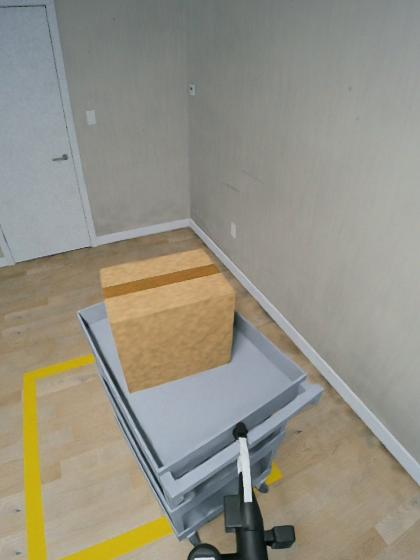

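{"fn": "move", "kwargs": {"blocking": false, "r2": {"base":{"strafe_m":-0.14},"pace":"slow"}}}

{"fn": "wait", "kwargs": {"seconds": 3}}

{"fn": "move", "kwargs": {"blocking": false, "r2": {"base":{"translate_m":0.24,"strafe_m":0.32},"pace":"slow"}}}

{"fn": "wait", "kwargs": {"seconds": 7, "cameras": ["r2_head_camera"]}}

Scene clock: 519.10 s.
move: r2 moving
r1: as last shown
r1.base_tilt: forward=-1.6 right=+1.3
r1.lidar_m: 4.82 2.44 0.25 - 0.25 0.25 0.74 1.26 1.55 2.80 3.07 4.78
r1.motor_effort: lift_m=+18(19) arm_m=+3(4) wheel_0=+0(1) wheel_1=+0(0) wheel_2=+0(0)
r1.servo_current: wrist_yaw_rad=52(72) wrist_pitch_rad=46(46) wrist_roll_rad=46(78) gripper_m=39(46)
r1.contact_limits: translate_m 0.9
r1.wrist_depth_mm: - 135 - - 433 251 182 / - 123 141 - 442 253 183 / - 124 161 - 452 256 186 / 108 136 213 - 462 257 187 / 213 - - - 469 260 187 / 991 1205 193 1182 188 260 188 / 759 759 759 798 424 213 187
r2.base_odometry: x=-6.303 y=-0.577 heading=-1.750
r2.turned_by_wheels: +0.000
r2.turned_by_imu: +0.001
r2.base_tilt: forward=-0.7 right=+0.0
r2.lidar_m: 0.28 0.36 2.07 2.01 1.64 1.84 1.72 1.69 1.45 1.16 1.13 0.47
r2.base_status: strafe_m moving
r2.joint_positions: lift_m=+0.680 arm_m=+0.000 wrist_yaw_rad=-0.003 wrist_pitch_rad=+0.003 wrist_roll_rad=+1.570 gripper_m=-0.019
r2.joint_status: not commanded
r2.measured_speeds: translate_m=+0.000 strafe_m=-0.057 rotate_rad=+0.002 lift_m=+0.000 arm_m=+0.000 wrist_yaw_rad=+0.011 wrist_pitch_rad=+0.000 wrist_roll_rad=+0.000
r2.motor_effort: lift_m=+17(17) arm_m=+4(4) wheel_0=+6(11) wheel_1=-7(8) wheel_2=-1(6)
r2.servo_current: wrist_yaw_rad=46(72) wrist_pitch_rad=39(46) wrist_roll_rad=46(52) gripper_m=78(78)
r2.hand_pose: x=+0.4590 y=-0.0883 z=+0.8573 quat_wxyz=(+0.707, +0.707, +0.000, -0.002) (m; r2's base frame)
r2.wrist_depth_mm: - - - 287 - 357 1118 / - - - 252 349 366 362 / - - - 226 298 1708 500 / - - - 257 267 1808 - / - - 455 188 240 820 - / - 445 188 168 179 - - / - 424 418 - 212 - -
pictures: none

Scene clock: 521.17 s.
earlier move: r2 done
r1.base_odometry: x=-2.241 y=-0.312 heading=-2.323
r1.turned_by_wheels: +0.000
r1.turned_by_imu: +0.000
r1.base_tilt: forward=-1.6 right=+1.3
r1.lidar_m: 4.82 2.44 0.25 - 0.25 0.26 0.76 1.27 1.56 2.78 3.10 4.76
r1.base_status: not commanded
r1.joint_positions: lift_m=+0.124 arm_m=+0.000 wrist_yaw_rad=+3.196 wrist_pitch_rad=+0.002 wrist_roll_rad=+0.000 gripper_m=+0.056
r1.joint_status: not commanded
r1.measured_speeds: all 0
r1.motor_effort: lift_m=+19(19) arm_m=+4(4) wheel_0=+0(1) wheel_1=+0(1) wheel_2=+0(0)
r1.servo_current: wrist_yaw_rad=59(72) wrist_pitch_rad=39(52) wrist_roll_rad=39(78) gripper_m=46(52)
r1.contact_limits: translate_m 0.9
r1.hand_pose: x=-0.1218 y=+0.0716 z=+0.3020 quat_wxyz=(-0.027, -0.001, +0.000, +1.000) (m; r1's base frame)
r1.wrist_depth_mm: - 135 - - 436 250 182 / - 123 142 - 442 253 183 / - 124 161 - 449 255 186 / 108 135 213 - 459 258 186 / 213 - - - 466 259 187 / 1008 1229 193 1138 187 260 188 / 759 759 750 788 418 212 187
r2.base_odometry: x=-6.426 y=-0.555 heading=-1.750
r2.turned_by_wheels: +0.000
r2.turned_by_imu: +0.002
r2.base_tilt: forward=-0.6 right=+0.0
r2.lidar_m: 0.27 0.35 2.24 1.86 1.77 1.94 1.68 1.64 1.30 1.04 1.01 0.48
r2.base_status: done
r2.joint_positions: lift_m=+0.680 arm_m=+0.000 wrist_yaw_rad=+0.010 wrist_pitch_rad=+0.003 wrist_roll_rad=+1.570 gripper_m=-0.019
r2.joint_status: not commanded
r2.measured_speeds: all 0
r2.motor_effort: lift_m=+17(18) arm_m=+4(5) wheel_0=+8(16) wheel_1=-4(9) wheel_2=+3(6)
r2.servo_current: wrist_yaw_rad=52(72) wrist_pitch_rad=33(52) wrist_roll_rad=46(59) gripper_m=78(85)
r2.hand_pose: x=+0.4601 y=-0.0846 z=+0.8573 quat_wxyz=(+0.707, +0.707, +0.005, +0.002) (m; r2's base frame)
r2.wrist_depth_mm: - - - 324 - - 1060 / - - - 290 377 379 382 / - - - 241 329 1618 480 / - - - 216 290 1708 525 / - - - 193 252 732 - / - 452 189 170 180 - - / - 421 413 - 211 - -
wait: 2.07 of 3 s (r2 has come to rest)
pictures: none

Scene clock: 521.67 s.
move: r2 moving
r1: as last shown
r1.base_tilt: forward=-1.6 right=+1.2
r1.lidar_m: 4.83 2.44 0.25 - 0.25 0.26 0.73 1.26 1.57 2.78 3.08 4.76
r1.motor_effort: lift_m=+18(19) arm_m=+3(4) wheel_0=+0(1) wheel_1=+0(1) wheel_2=+0(0)
r1.servo_current: wrist_yaw_rad=46(72) wrist_pitch_rad=39(46) wrist_roll_rad=33(52) gripper_m=39(46)
r1.contact_limits: translate_m 0.9
r1.wrist_depth_mm: - 135 - - 433 250 181 / - 123 141 - 439 254 184 / - 124 161 - 452 256 186 / 108 135 212 - 462 259 187 / 213 - - - 469 260 187 / 991 1205 194 1205 187 262 188 / 759 768 759 798 421 212 188
r2.base_odometry: x=-6.418 y=-0.564 heading=-1.750
r2.turned_by_wheels: -0.001
r2.turned_by_imu: +0.000
r2.base_tilt: forward=-0.7 right=+0.1
r2.lidar_m: 0.26 0.33 2.23 1.94 1.76 1.94 1.68 1.66 1.32 1.04 1.03 0.48
r2.base_status: translate_m moving; strafe_m moving
r2.joint_positions: lift_m=+0.680 arm_m=+0.000 wrist_yaw_rad=+0.003 wrist_pitch_rad=+0.003 wrist_roll_rad=+1.570 gripper_m=-0.019
r2.joint_status: not commanded
r2.measured_speeds: translate_m=+0.029 strafe_m=+0.039 rotate_rad=+0.002 lift_m=+0.000 arm_m=+0.000 wrist_yaw_rad=-0.021 wrist_pitch_rad=+0.000 wrist_roll_rad=+0.000
r2.motor_effort: lift_m=+17(17) arm_m=+4(4) wheel_0=-5(6) wheel_1=+7(9) wheel_2=-10(10)
r2.servo_current: wrist_yaw_rad=46(72) wrist_pitch_rad=39(46) wrist_roll_rad=39(59) gripper_m=78(78)
r2.hand_pose: x=+0.4595 y=-0.0866 z=+0.8573 quat_wxyz=(+0.707, +0.707, +0.002, +0.000) (m; r2's base frame)
r2.wrist_depth_mm: - - - 336 - - 1078 / - - - 298 375 379 1118 / - - - 252 336 1576 473 / - - - 271 290 1708 508 / - - - 192 253 1708 - / - 455 188 168 180 - - / - 421 413 - 208 - -
pictures: none

Scene clock: 526.43 s.
earlier move: r2 done
r1.base_odometry: x=-2.241 y=-0.312 heading=-2.323
r1.turned_by_wheels: +0.000
r1.turned_by_imu: +0.000
r1.base_tilt: forward=-1.6 right=+1.2
r1.lidar_m: 4.83 2.44 0.25 - 0.25 0.27 0.77 1.28 1.56 2.78 3.08 4.76
r1.base_status: not commanded
r1.joint_positions: lift_m=+0.124 arm_m=+0.000 wrist_yaw_rad=+3.196 wrist_pitch_rad=+0.002 wrist_roll_rad=+0.000 gripper_m=+0.056
r1.joint_status: not commanded
r1.measured_speeds: all 0
r1.motor_effort: lift_m=+18(19) arm_m=+4(4) wheel_0=+0(1) wheel_1=+0(1) wheel_2=+0(0)
r1.servo_current: wrist_yaw_rad=65(78) wrist_pitch_rad=46(52) wrist_roll_rad=46(65) gripper_m=46(46)
r1.contact_limits: translate_m 0.9
r1.hand_pose: x=-0.1218 y=+0.0716 z=+0.3020 quat_wxyz=(-0.027, -0.001, +0.000, +1.000) (m; r1's base frame)
r1.wrist_depth_mm: - 134 - - 436 250 181 / - 123 141 - 442 252 183 / - 124 161 - 452 256 185 / 108 136 213 - 459 257 187 / 213 - - - 469 258 187 / 1008 1205 195 1160 188 259 187 / 750 759 759 798 418 211 187
r2.base_odometry: x=-6.155 y=-0.848 heading=-1.751
r2.turned_by_wheels: +0.000
r2.turned_by_imu: -0.002
r2.base_tilt: forward=-0.7 right=+0.0
r2.lidar_m: 0.33 0.39 1.97 1.82 1.59 1.72 2.00 1.98 1.60 1.26 1.23 0.46
r2.base_status: done
r2.joint_positions: lift_m=+0.680 arm_m=+0.000 wrist_yaw_rad=-0.010 wrist_pitch_rad=+0.003 wrist_roll_rad=+1.570 gripper_m=-0.019
r2.joint_status: not commanded
r2.measured_speeds: all 0
r2.motor_effort: lift_m=+17(18) arm_m=+4(5) wheel_0=-8(14) wheel_1=+5(10) wheel_2=-9(17)
r2.servo_current: wrist_yaw_rad=52(78) wrist_pitch_rad=39(52) wrist_roll_rad=46(65) gripper_m=78(85)
r2.hand_pose: x=+0.4584 y=-0.0902 z=+0.8573 quat_wxyz=(+0.707, +0.707, -0.002, -0.005) (m; r2's base frame)
r2.wrist_depth_mm: - - - 255 330 336 338 / - - - 233 307 1499 1182 / - - - 214 279 1808 492 / - - - 251 258 788 - / - 462 452 186 243 831 - / - 442 189 171 181 - - / - 433 424 - 216 - -
wait: 4.77 of 7 s (r2 has come to rest)
pictures: r2_head_camera
Images, in order (width x height): r2_head_camera 420x560.

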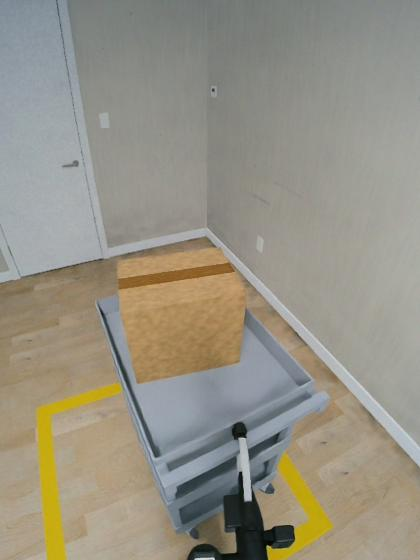

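{"fn": "move", "kwargs": {"blocking": false, "r2": {"base":{"strafe_m":-0.12},"pace":"slow"}}}

{"fn": "wait", "kwargs": {"seconds": 3}}

{"fn": "move", "kwargs": {"blocking": false, "r2": {"base":{"translate_m":0.08,"strafe_m":0.28},"pace":"slow"}}}

{"fn": "wait", "kwargs": {"seconds": 7, "cameras": ["r2_head_camera"]}}

Scene clock: 533.07 s.
move: r2 moving
r1: as last shown
r1.base_tilt: forward=-1.6 right=+1.3
r1.lidar_m: 4.81 2.44 0.25 - 0.25 0.27 0.75 1.30 1.58 2.80 3.09 4.77
r1.motor_effort: lift_m=+18(19) arm_m=+4(4) wheel_0=+0(1) wheel_1=+0(0) wheel_2=+0(0)
r1.servo_current: wrist_yaw_rad=52(65) wrist_pitch_rad=46(46) wrist_roll_rad=59(59) gripper_m=39(46)
r1.contact_limits: translate_m 0.9
r1.wrist_depth_mm: - 134 - - 433 250 182 / - 123 141 - 442 252 183 / - 124 161 - 452 257 186 / 108 135 213 - 459 257 187 / 214 - - - 473 260 188 / 1008 1205 194 1182 187 260 189 / 750 750 741 798 418 212 188
r2.base_odometry: x=-6.169 y=-0.846 heading=-1.750
r2.turned_by_wheels: +0.000
r2.turned_by_imu: +0.001
r2.base_tilt: forward=-0.7 right=+0.1
r2.lidar_m: 0.31 0.31 1.97 1.80 1.57 1.71 2.00 1.98 1.53 1.23 1.22 0.49
r2.base_status: strafe_m moving
r2.joint_positions: lift_m=+0.680 arm_m=+0.000 wrist_yaw_rad=-0.003 wrist_pitch_rad=+0.003 wrist_roll_rad=+1.570 gripper_m=-0.019
r2.joint_status: not commanded
r2.measured_speeds: translate_m=+0.000 strafe_m=-0.056 rotate_rad=+0.000 lift_m=+0.000 arm_m=+0.000 wrist_yaw_rad=+0.012 wrist_pitch_rad=+0.000 wrist_roll_rad=+0.000
r2.motor_effort: lift_m=+17(17) arm_m=+4(4) wheel_0=+5(11) wheel_1=-7(8) wheel_2=-1(8)
r2.servo_current: wrist_yaw_rad=39(65) wrist_pitch_rad=33(46) wrist_roll_rad=52(59) gripper_m=72(78)
r2.hand_pose: x=+0.4590 y=-0.0882 z=+0.8573 quat_wxyz=(+0.707, +0.707, +0.000, -0.002) (m; r2's base frame)
r2.wrist_depth_mm: - - - 251 327 334 332 / - - - 230 304 1499 1182 / - - - 213 277 1756 508 / - - - 252 258 768 - / - 459 455 186 242 842 - / - 442 187 173 180 - - / - 433 430 - 217 - -
pictures: none

Scene clock: 534.93 s.
earlier move: r2 done
r1.base_odometry: x=-2.241 y=-0.312 heading=-2.323
r1.turned_by_wheels: +0.000
r1.turned_by_imu: +0.000
r1.base_tilt: forward=-1.6 right=+1.3
r1.lidar_m: 4.82 2.41 0.25 - 0.25 0.25 0.73 1.28 1.57 2.79 3.07 4.79
r1.base_status: not commanded
r1.joint_positions: lift_m=+0.124 arm_m=+0.000 wrist_yaw_rad=+3.196 wrist_pitch_rad=+0.002 wrist_roll_rad=+0.000 gripper_m=+0.056
r1.joint_status: not commanded
r1.measured_speeds: all 0
r1.motor_effort: lift_m=+18(19) arm_m=+4(4) wheel_0=+0(1) wheel_1=+0(0) wheel_2=+0(0)
r1.servo_current: wrist_yaw_rad=46(65) wrist_pitch_rad=39(46) wrist_roll_rad=52(72) gripper_m=46(52)
r1.contact_limits: translate_m 0.9
r1.hand_pose: x=-0.1218 y=+0.0716 z=+0.3020 quat_wxyz=(-0.027, -0.001, +0.000, +1.000) (m; r1's base frame)
r1.wrist_depth_mm: - 135 - - 436 250 182 / - 122 141 - 442 252 184 / - 124 161 - 452 257 185 / 108 135 213 - 459 257 186 / 214 - - - 473 260 187 / 1008 1229 193 1205 187 260 187 / 750 759 759 788 421 212 188
r2.base_odometry: x=-6.273 y=-0.827 heading=-1.750
r2.turned_by_wheels: +0.000
r2.turned_by_imu: +0.001
r2.base_tilt: forward=-0.6 right=+0.1
r2.lidar_m: 0.28 0.32 2.11 1.90 1.67 1.86 1.96 1.95 1.43 1.12 1.11 0.48
r2.base_status: done
r2.joint_positions: lift_m=+0.680 arm_m=+0.000 wrist_yaw_rad=+0.008 wrist_pitch_rad=+0.003 wrist_roll_rad=+1.570 gripper_m=-0.019
r2.joint_status: not commanded
r2.measured_speeds: all 0
r2.motor_effort: lift_m=+17(17) arm_m=+4(5) wheel_0=+8(16) wheel_1=-4(8) wheel_2=+0(8)
r2.servo_current: wrist_yaw_rad=72(72) wrist_pitch_rad=46(46) wrist_roll_rad=39(59) gripper_m=72(85)
r2.hand_pose: x=+0.4600 y=-0.0850 z=+0.8573 quat_wxyz=(+0.707, +0.707, +0.004, +0.002) (m; r2's base frame)
r2.wrist_depth_mm: - - - 290 - - 1182 / - - - 256 347 359 359 / - - - 229 296 1661 496 / - - - 259 268 1863 - / - - 462 190 246 842 - / - 449 187 172 181 809 - / - 430 424 - 215 - -
wait: 1.87 of 3 s (r2 has come to rest)
pictures: none

Scene clock: 535.43 s.
move: r2 moving
r1: as last shown
r1.lidar_m: 4.81 2.47 0.25 - 0.25 0.28 0.75 1.28 1.55 2.78 3.10 4.78
r1.motor_effort: lift_m=+18(19) arm_m=+3(4) wheel_0=-1(1) wheel_1=+0(0) wheel_2=+0(0)
r1.servo_current: wrist_yaw_rad=52(72) wrist_pitch_rad=46(52) wrist_roll_rad=39(52) gripper_m=33(46)
r1.contact_limits: translate_m 0.9
r1.wrist_depth_mm: - 135 - - 433 250 182 / - 123 141 - 439 253 183 / - 124 161 - 452 257 186 / 108 135 213 - 462 258 186 / 213 - - - 473 259 188 / 1008 1205 194 1182 187 260 188 / 750 759 741 809 418 211 188
r2.base_odometry: x=-6.261 y=-0.832 heading=-1.751
r2.turned_by_wheels: +0.000
r2.turned_by_imu: +0.000
r2.base_tilt: forward=-0.7 right=+0.1
r2.lidar_m: 0.29 0.37 2.13 1.91 1.68 1.83 1.98 1.96 1.42 1.12 1.13 0.49
r2.base_status: translate_m moving; strafe_m moving
r2.joint_positions: lift_m=+0.680 arm_m=+0.000 wrist_yaw_rad=+0.004 wrist_pitch_rad=+0.003 wrist_roll_rad=+1.570 gripper_m=-0.019
r2.joint_status: not commanded
r2.measured_speeds: translate_m=+0.014 strafe_m=+0.048 rotate_rad=+0.000 lift_m=+0.000 arm_m=+0.000 wrist_yaw_rad=-0.033 wrist_pitch_rad=+0.000 wrist_roll_rad=+0.000
r2.motor_effort: lift_m=+17(17) arm_m=+4(4) wheel_0=-5(7) wheel_1=+9(9) wheel_2=-7(7)
r2.servo_current: wrist_yaw_rad=46(72) wrist_pitch_rad=46(46) wrist_roll_rad=59(59) gripper_m=72(72)
r2.hand_pose: x=+0.4596 y=-0.0864 z=+0.8573 quat_wxyz=(+0.707, +0.707, +0.002, +0.000) (m; r2's base frame)
r2.wrist_depth_mm: - - - 298 - - 1118 / - - - 258 349 357 359 / - - - 231 298 1661 496 / - - - 260 271 1863 - / - - 459 190 246 778 - / - 449 187 171 180 - - / - 424 415 - 213 - -
pictures: none

Scene clock: 539.10 s.
earlier move: r2 done
r1.base_odometry: x=-2.241 y=-0.312 heading=-2.323
r1.turned_by_wheels: +0.000
r1.turned_by_imu: +0.000
r1.base_tilt: forward=-1.6 right=+1.3
r1.lidar_m: 4.82 2.44 0.25 - 0.25 0.28 0.78 1.29 1.55 2.79 3.12 4.78
r1.base_status: not commanded
r1.joint_positions: lift_m=+0.124 arm_m=+0.000 wrist_yaw_rad=+3.196 wrist_pitch_rad=+0.002 wrist_roll_rad=+0.000 gripper_m=+0.056
r1.joint_status: not commanded
r1.measured_speeds: all 0
r1.motor_effort: lift_m=+18(19) arm_m=+4(4) wheel_0=+0(1) wheel_1=+0(1) wheel_2=+0(0)
r1.servo_current: wrist_yaw_rad=39(72) wrist_pitch_rad=39(52) wrist_roll_rad=65(65) gripper_m=46(52)
r1.contact_limits: translate_m 0.9
r1.hand_pose: x=-0.1218 y=+0.0716 z=+0.3020 quat_wxyz=(-0.027, -0.001, +0.000, +1.000) (m; r1's base frame)
r1.wrist_depth_mm: - 134 - - 433 249 181 / - 123 141 - 442 254 183 / - 124 160 - 452 255 186 / 108 135 212 - 459 257 187 / 213 - - - 469 260 188 / 1008 1182 194 1160 188 260 188 / 750 750 750 798 421 212 188
r2.base_odometry: x=-6.012 y=-0.956 heading=-1.751
r2.turned_by_wheels: +0.000
r2.turned_by_imu: -0.001
r2.base_tilt: forward=-0.7 right=+0.1
r2.lidar_m: 0.35 2.58 1.83 1.64 1.49 1.59 2.16 2.11 1.71 1.36 1.33 0.43
r2.base_status: done
r2.joint_positions: lift_m=+0.680 arm_m=+0.000 wrist_yaw_rad=-0.009 wrist_pitch_rad=+0.003 wrist_roll_rad=+1.570 gripper_m=-0.019
r2.joint_status: not commanded
r2.measured_speeds: all 0
r2.motor_effort: lift_m=+17(17) arm_m=+4(5) wheel_0=-7(15) wheel_1=+4(9) wheel_2=-6(16)
r2.servo_current: wrist_yaw_rad=59(91) wrist_pitch_rad=46(52) wrist_roll_rad=46(59) gripper_m=85(85)
r2.hand_pose: x=+0.4585 y=-0.0899 z=+0.8573 quat_wxyz=(+0.707, +0.707, -0.002, -0.004) (m; r2's base frame)
r2.wrist_depth_mm: - - - 208 274 1397 1160 / - - - 200 264 1576 508 / - - - 251 253 809 - / - 455 455 186 245 842 - / - 452 452 181 237 831 - / - 455 188 174 180 809 - / - 452 455 - 223 - -
wait: 3.67 of 7 s (r2 has come to rest)
pictures: r2_head_camera
Images, in order (width x height): r2_head_camera 420x560.

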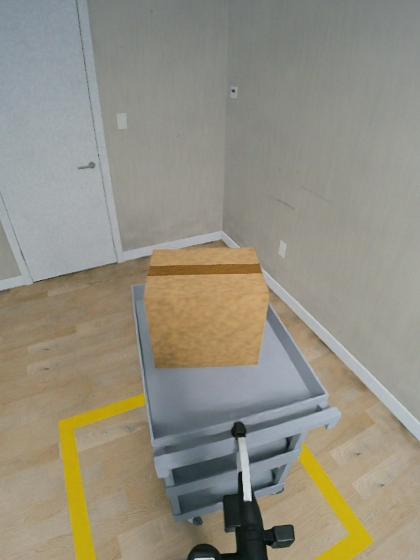

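{"fn": "move", "kwargs": {"blocking": false, "r2": {"base":{"strafe_m":-0.13},"pace":"slow"}}}

{"fn": "wait", "kwargs": {"seconds": 3}}

{"fn": "move", "kwargs": {"blocking": false, "r2": {"base":{"translate_m":0.04,"strafe_m":0.25},"pace":"slow"}}}

{"fn": "wait", "kwargs": {"seconds": 7, "cameras": ["r2_head_camera"]}}

Scene clock: 544.97 s.
move: r2 moving
r1: as last shown
r1.lidar_m: 4.80 2.45 0.25 - 0.25 0.29 0.74 1.27 1.57 2.80 3.08 4.75
r1.motor_effort: lift_m=+18(19) arm_m=+3(4) wheel_0=+0(0) wheel_1=+0(0) wheel_2=+0(0)
r1.servo_current: wrist_yaw_rad=59(72) wrist_pitch_rad=46(52) wrist_roll_rad=52(65) gripper_m=39(46)
r1.contact_limits: translate_m 0.9
r1.wrist_depth_mm: - 135 - - 433 250 181 / - 123 141 - 445 254 183 / - 124 161 - 455 255 185 / 108 135 213 - 462 257 186 / 213 - - - 466 259 188 / 1025 1229 194 1160 187 260 187 / 759 750 750 788 421 211 188
r2.base_odometry: x=-6.026 y=-0.953 heading=-1.751
r2.turned_by_wheels: +0.000
r2.turned_by_imu: +0.001
r2.base_tilt: forward=-0.7 right=+0.1
r2.lidar_m: 0.35 0.36 1.83 1.66 1.49 1.59 2.15 2.11 1.68 1.35 1.34 0.43
r2.base_status: strafe_m moving
r2.joint_positions: lift_m=+0.680 arm_m=+0.000 wrist_yaw_rad=-0.002 wrist_pitch_rad=+0.003 wrist_roll_rad=+1.570 gripper_m=-0.019
r2.joint_status: not commanded
r2.measured_speeds: translate_m=+0.000 strafe_m=-0.055 rotate_rad=+0.003 lift_m=+0.000 arm_m=+0.000 wrist_yaw_rad=+0.024 wrist_pitch_rad=+0.000 wrist_roll_rad=+0.000
r2.motor_effort: lift_m=+17(17) arm_m=+4(4) wheel_0=+8(8) wheel_1=-7(9) wheel_2=+0(5)
r2.servo_current: wrist_yaw_rad=52(72) wrist_pitch_rad=46(52) wrist_roll_rad=46(52) gripper_m=72(78)
r2.hand_pose: x=+0.4591 y=-0.0879 z=+0.8573 quat_wxyz=(+0.707, +0.707, +0.001, -0.002) (m; r2's base frame)
r2.wrist_depth_mm: - - - 205 271 1464 1160 / - - - 198 262 1618 512 / - - - 250 252 842 - / - 452 452 186 245 842 - / - 455 452 181 237 831 - / - 449 187 174 180 - - / - 455 455 - - - -
pictures: none

Scene clock: 546.93 s.
earlier move: r2 done
r1.base_odometry: x=-2.241 y=-0.312 heading=-2.323
r1.turned_by_wheels: +0.000
r1.turned_by_imu: +0.000
r1.base_tilt: forward=-1.6 right=+1.3
r1.lidar_m: 4.77 2.40 0.25 - 0.25 0.26 0.74 1.27 1.56 2.80 3.07 4.78
r1.base_status: not commanded
r1.joint_positions: lift_m=+0.124 arm_m=+0.000 wrist_yaw_rad=+3.196 wrist_pitch_rad=+0.002 wrist_roll_rad=+0.000 gripper_m=+0.056
r1.joint_status: not commanded
r1.measured_speeds: all 0
r1.motor_effort: lift_m=+18(19) arm_m=+4(4) wheel_0=+0(1) wheel_1=+0(0) wheel_2=+0(0)
r1.servo_current: wrist_yaw_rad=59(72) wrist_pitch_rad=39(52) wrist_roll_rad=52(78) gripper_m=39(52)
r1.contact_limits: translate_m 0.9
r1.hand_pose: x=-0.1218 y=+0.0716 z=+0.3020 quat_wxyz=(-0.027, -0.001, +0.000, +1.000) (m; r1's base frame)
r1.wrist_depth_mm: - 134 - - 430 250 182 / - 123 141 - 445 253 183 / - 124 160 - 452 256 185 / 108 135 213 - 459 258 186 / 213 - - - 469 259 188 / 991 1229 194 1205 187 260 187 / 759 750 750 788 418 211 188
r2.base_odometry: x=-6.139 y=-0.933 heading=-1.751
r2.turned_by_wheels: +0.000
r2.turned_by_imu: +0.001
r2.base_tilt: forward=-0.6 right=+0.1
r2.lidar_m: 0.34 0.34 1.96 1.78 1.59 1.71 2.10 2.07 1.58 1.23 1.20 0.46
r2.base_status: done
r2.joint_positions: lift_m=+0.680 arm_m=+0.000 wrist_yaw_rad=+0.006 wrist_pitch_rad=+0.003 wrist_roll_rad=+1.570 gripper_m=-0.019
r2.joint_status: not commanded
r2.measured_speeds: all 0
r2.motor_effort: lift_m=+17(17) arm_m=+4(5) wheel_0=+7(14) wheel_1=-4(9) wheel_2=+0(5)
r2.servo_current: wrist_yaw_rad=52(72) wrist_pitch_rad=39(52) wrist_roll_rad=52(59) gripper_m=78(85)
r2.hand_pose: x=+0.4598 y=-0.0856 z=+0.8573 quat_wxyz=(+0.707, +0.707, +0.003, +0.001) (m; r2's base frame)
r2.wrist_depth_mm: - - - 237 315 317 324 / - - - 222 287 1576 1160 / - - - 264 274 1708 - / - - - 250 256 831 - / - 455 455 186 242 831 - / - 449 188 174 180 809 - / - - 436 - 219 - -
wait: 1.97 of 3 s (r2 has come to rest)
pictures: none

Scene clock: 547.43 s.
move: r2 moving
r1: as last shown
r1.lidar_m: 4.79 2.43 0.25 - 0.25 0.26 0.79 1.29 1.56 2.80 3.05 4.76
r1.servo_current: wrist_yaw_rad=33(59) wrist_pitch_rad=46(46) wrist_roll_rad=52(52) gripper_m=39(46)
r1.contact_limits: translate_m 0.9
r1.wrist_depth_mm: - 135 - - 433 250 181 / - 123 141 - 445 253 183 / - 124 160 - 452 256 185 / 108 136 213 - 459 257 186 / 213 - - - 469 259 187 / 1025 1205 195 1182 187 262 188 / 759 759 750 798 418 211 188
r2.base_odometry: x=-6.127 y=-0.937 heading=-1.751
r2.turned_by_wheels: +0.000
r2.turned_by_imu: +0.000
r2.base_tilt: forward=-0.7 right=+0.1
r2.lidar_m: 0.33 0.34 2.00 1.74 1.58 1.71 2.12 2.07 1.57 1.26 1.25 0.47
r2.base_status: translate_m moving; strafe_m moving
r2.joint_positions: lift_m=+0.680 arm_m=+0.000 wrist_yaw_rad=+0.003 wrist_pitch_rad=+0.003 wrist_roll_rad=+1.570 gripper_m=-0.019
r2.joint_status: not commanded
r2.measured_speeds: translate_m=+0.008 strafe_m=+0.052 rotate_rad=+0.002 lift_m=+0.000 arm_m=+0.000 wrist_yaw_rad=-0.009 wrist_pitch_rad=+0.000 wrist_roll_rad=+0.000
r2.motor_effort: lift_m=+17(17) arm_m=+4(4) wheel_0=-5(8) wheel_1=+9(9) wheel_2=-6(7)
r2.servo_current: wrist_yaw_rad=46(65) wrist_pitch_rad=46(46) wrist_roll_rad=46(59) gripper_m=72(78)
r2.hand_pose: x=+0.4595 y=-0.0865 z=+0.8573 quat_wxyz=(+0.707, +0.707, +0.002, +0.000) (m; r2's base frame)
r2.wrist_depth_mm: - - - 241 320 324 325 / - - - 223 290 1499 1229 / - - - 265 276 1708 517 / - - - 250 256 820 - / - 459 455 185 242 854 - / - 442 187 173 180 798 - / - 433 433 - 220 - -
pictures: none

Scene clock: 550.70 s.
earlier move: r2 done
r1.base_odometry: x=-2.241 y=-0.312 heading=-2.323
r1.turned_by_wheels: +0.000
r1.turned_by_imu: +0.000
r1.base_tilt: forward=-1.6 right=+1.3
r1.lidar_m: 4.81 2.42 0.25 - 0.25 0.25 0.73 1.30 1.56 2.79 3.10 4.75
r1.base_status: not commanded
r1.joint_positions: lift_m=+0.124 arm_m=+0.000 wrist_yaw_rad=+3.196 wrist_pitch_rad=+0.002 wrist_roll_rad=+0.000 gripper_m=+0.056
r1.joint_status: not commanded
r1.measured_speeds: all 0
r1.motor_effort: lift_m=+18(19) arm_m=+4(4) wheel_0=+0(1) wheel_1=+0(0) wheel_2=+0(0)
r1.servo_current: wrist_yaw_rad=39(72) wrist_pitch_rad=39(59) wrist_roll_rad=52(72) gripper_m=46(52)
r1.contact_limits: translate_m 0.9
r1.hand_pose: x=-0.1218 y=+0.0716 z=+0.3020 quat_wxyz=(-0.027, -0.001, +0.000, +1.000) (m; r1's base frame)
r1.wrist_depth_mm: - 135 - - 436 250 181 / - 123 141 - 445 252 184 / - 124 161 - 455 256 186 / 108 135 213 - 462 259 186 / 214 - - - 469 259 188 / 1008 1182 194 1182 188 259 188 / 750 759 759 798 421 212 187
r2.base_odometry: x=-5.901 y=-1.017 heading=-1.752
r2.turned_by_wheels: +0.000
r2.turned_by_imu: -0.001
r2.base_tilt: forward=-0.7 right=+0.1
r2.lidar_m: 0.39 2.51 1.71 1.51 1.36 1.51 2.22 2.20 1.83 1.48 1.44 0.45
r2.base_status: done
r2.joint_positions: lift_m=+0.680 arm_m=+0.000 wrist_yaw_rad=-0.009 wrist_pitch_rad=+0.003 wrist_roll_rad=+1.570 gripper_m=-0.019
r2.joint_status: not commanded
r2.measured_speeds: all 0
r2.motor_effort: lift_m=+17(17) arm_m=+4(5) wheel_0=-7(15) wheel_1=+2(9) wheel_2=-7(13)
r2.servo_current: wrist_yaw_rad=59(78) wrist_pitch_rad=39(52) wrist_roll_rad=46(65) gripper_m=72(85)
r2.hand_pose: x=+0.4585 y=-0.0900 z=+0.8573 quat_wxyz=(+0.707, +0.707, -0.002, -0.004) (m; r2's base frame)
r2.wrist_depth_mm: - - - 181 242 1537 1138 / - - - 180 241 1708 - / - - 442 179 237 831 - / - 449 445 177 236 842 - / - 462 459 176 234 831 - / - - 189 174 179 - - / - - 480 - - 1756 -
wait: 3.27 of 7 s (r2 has come to rest)
pictures: r2_head_camera
Images, in order (width x height): r2_head_camera 420x560.

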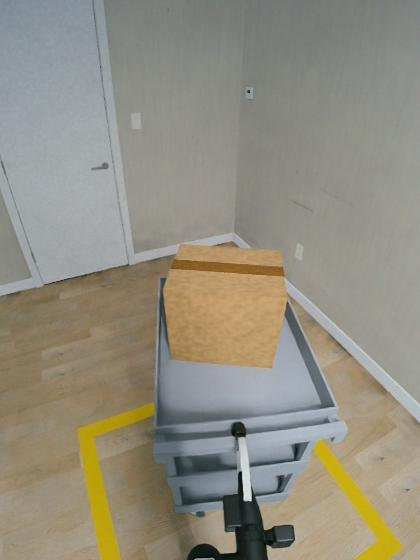

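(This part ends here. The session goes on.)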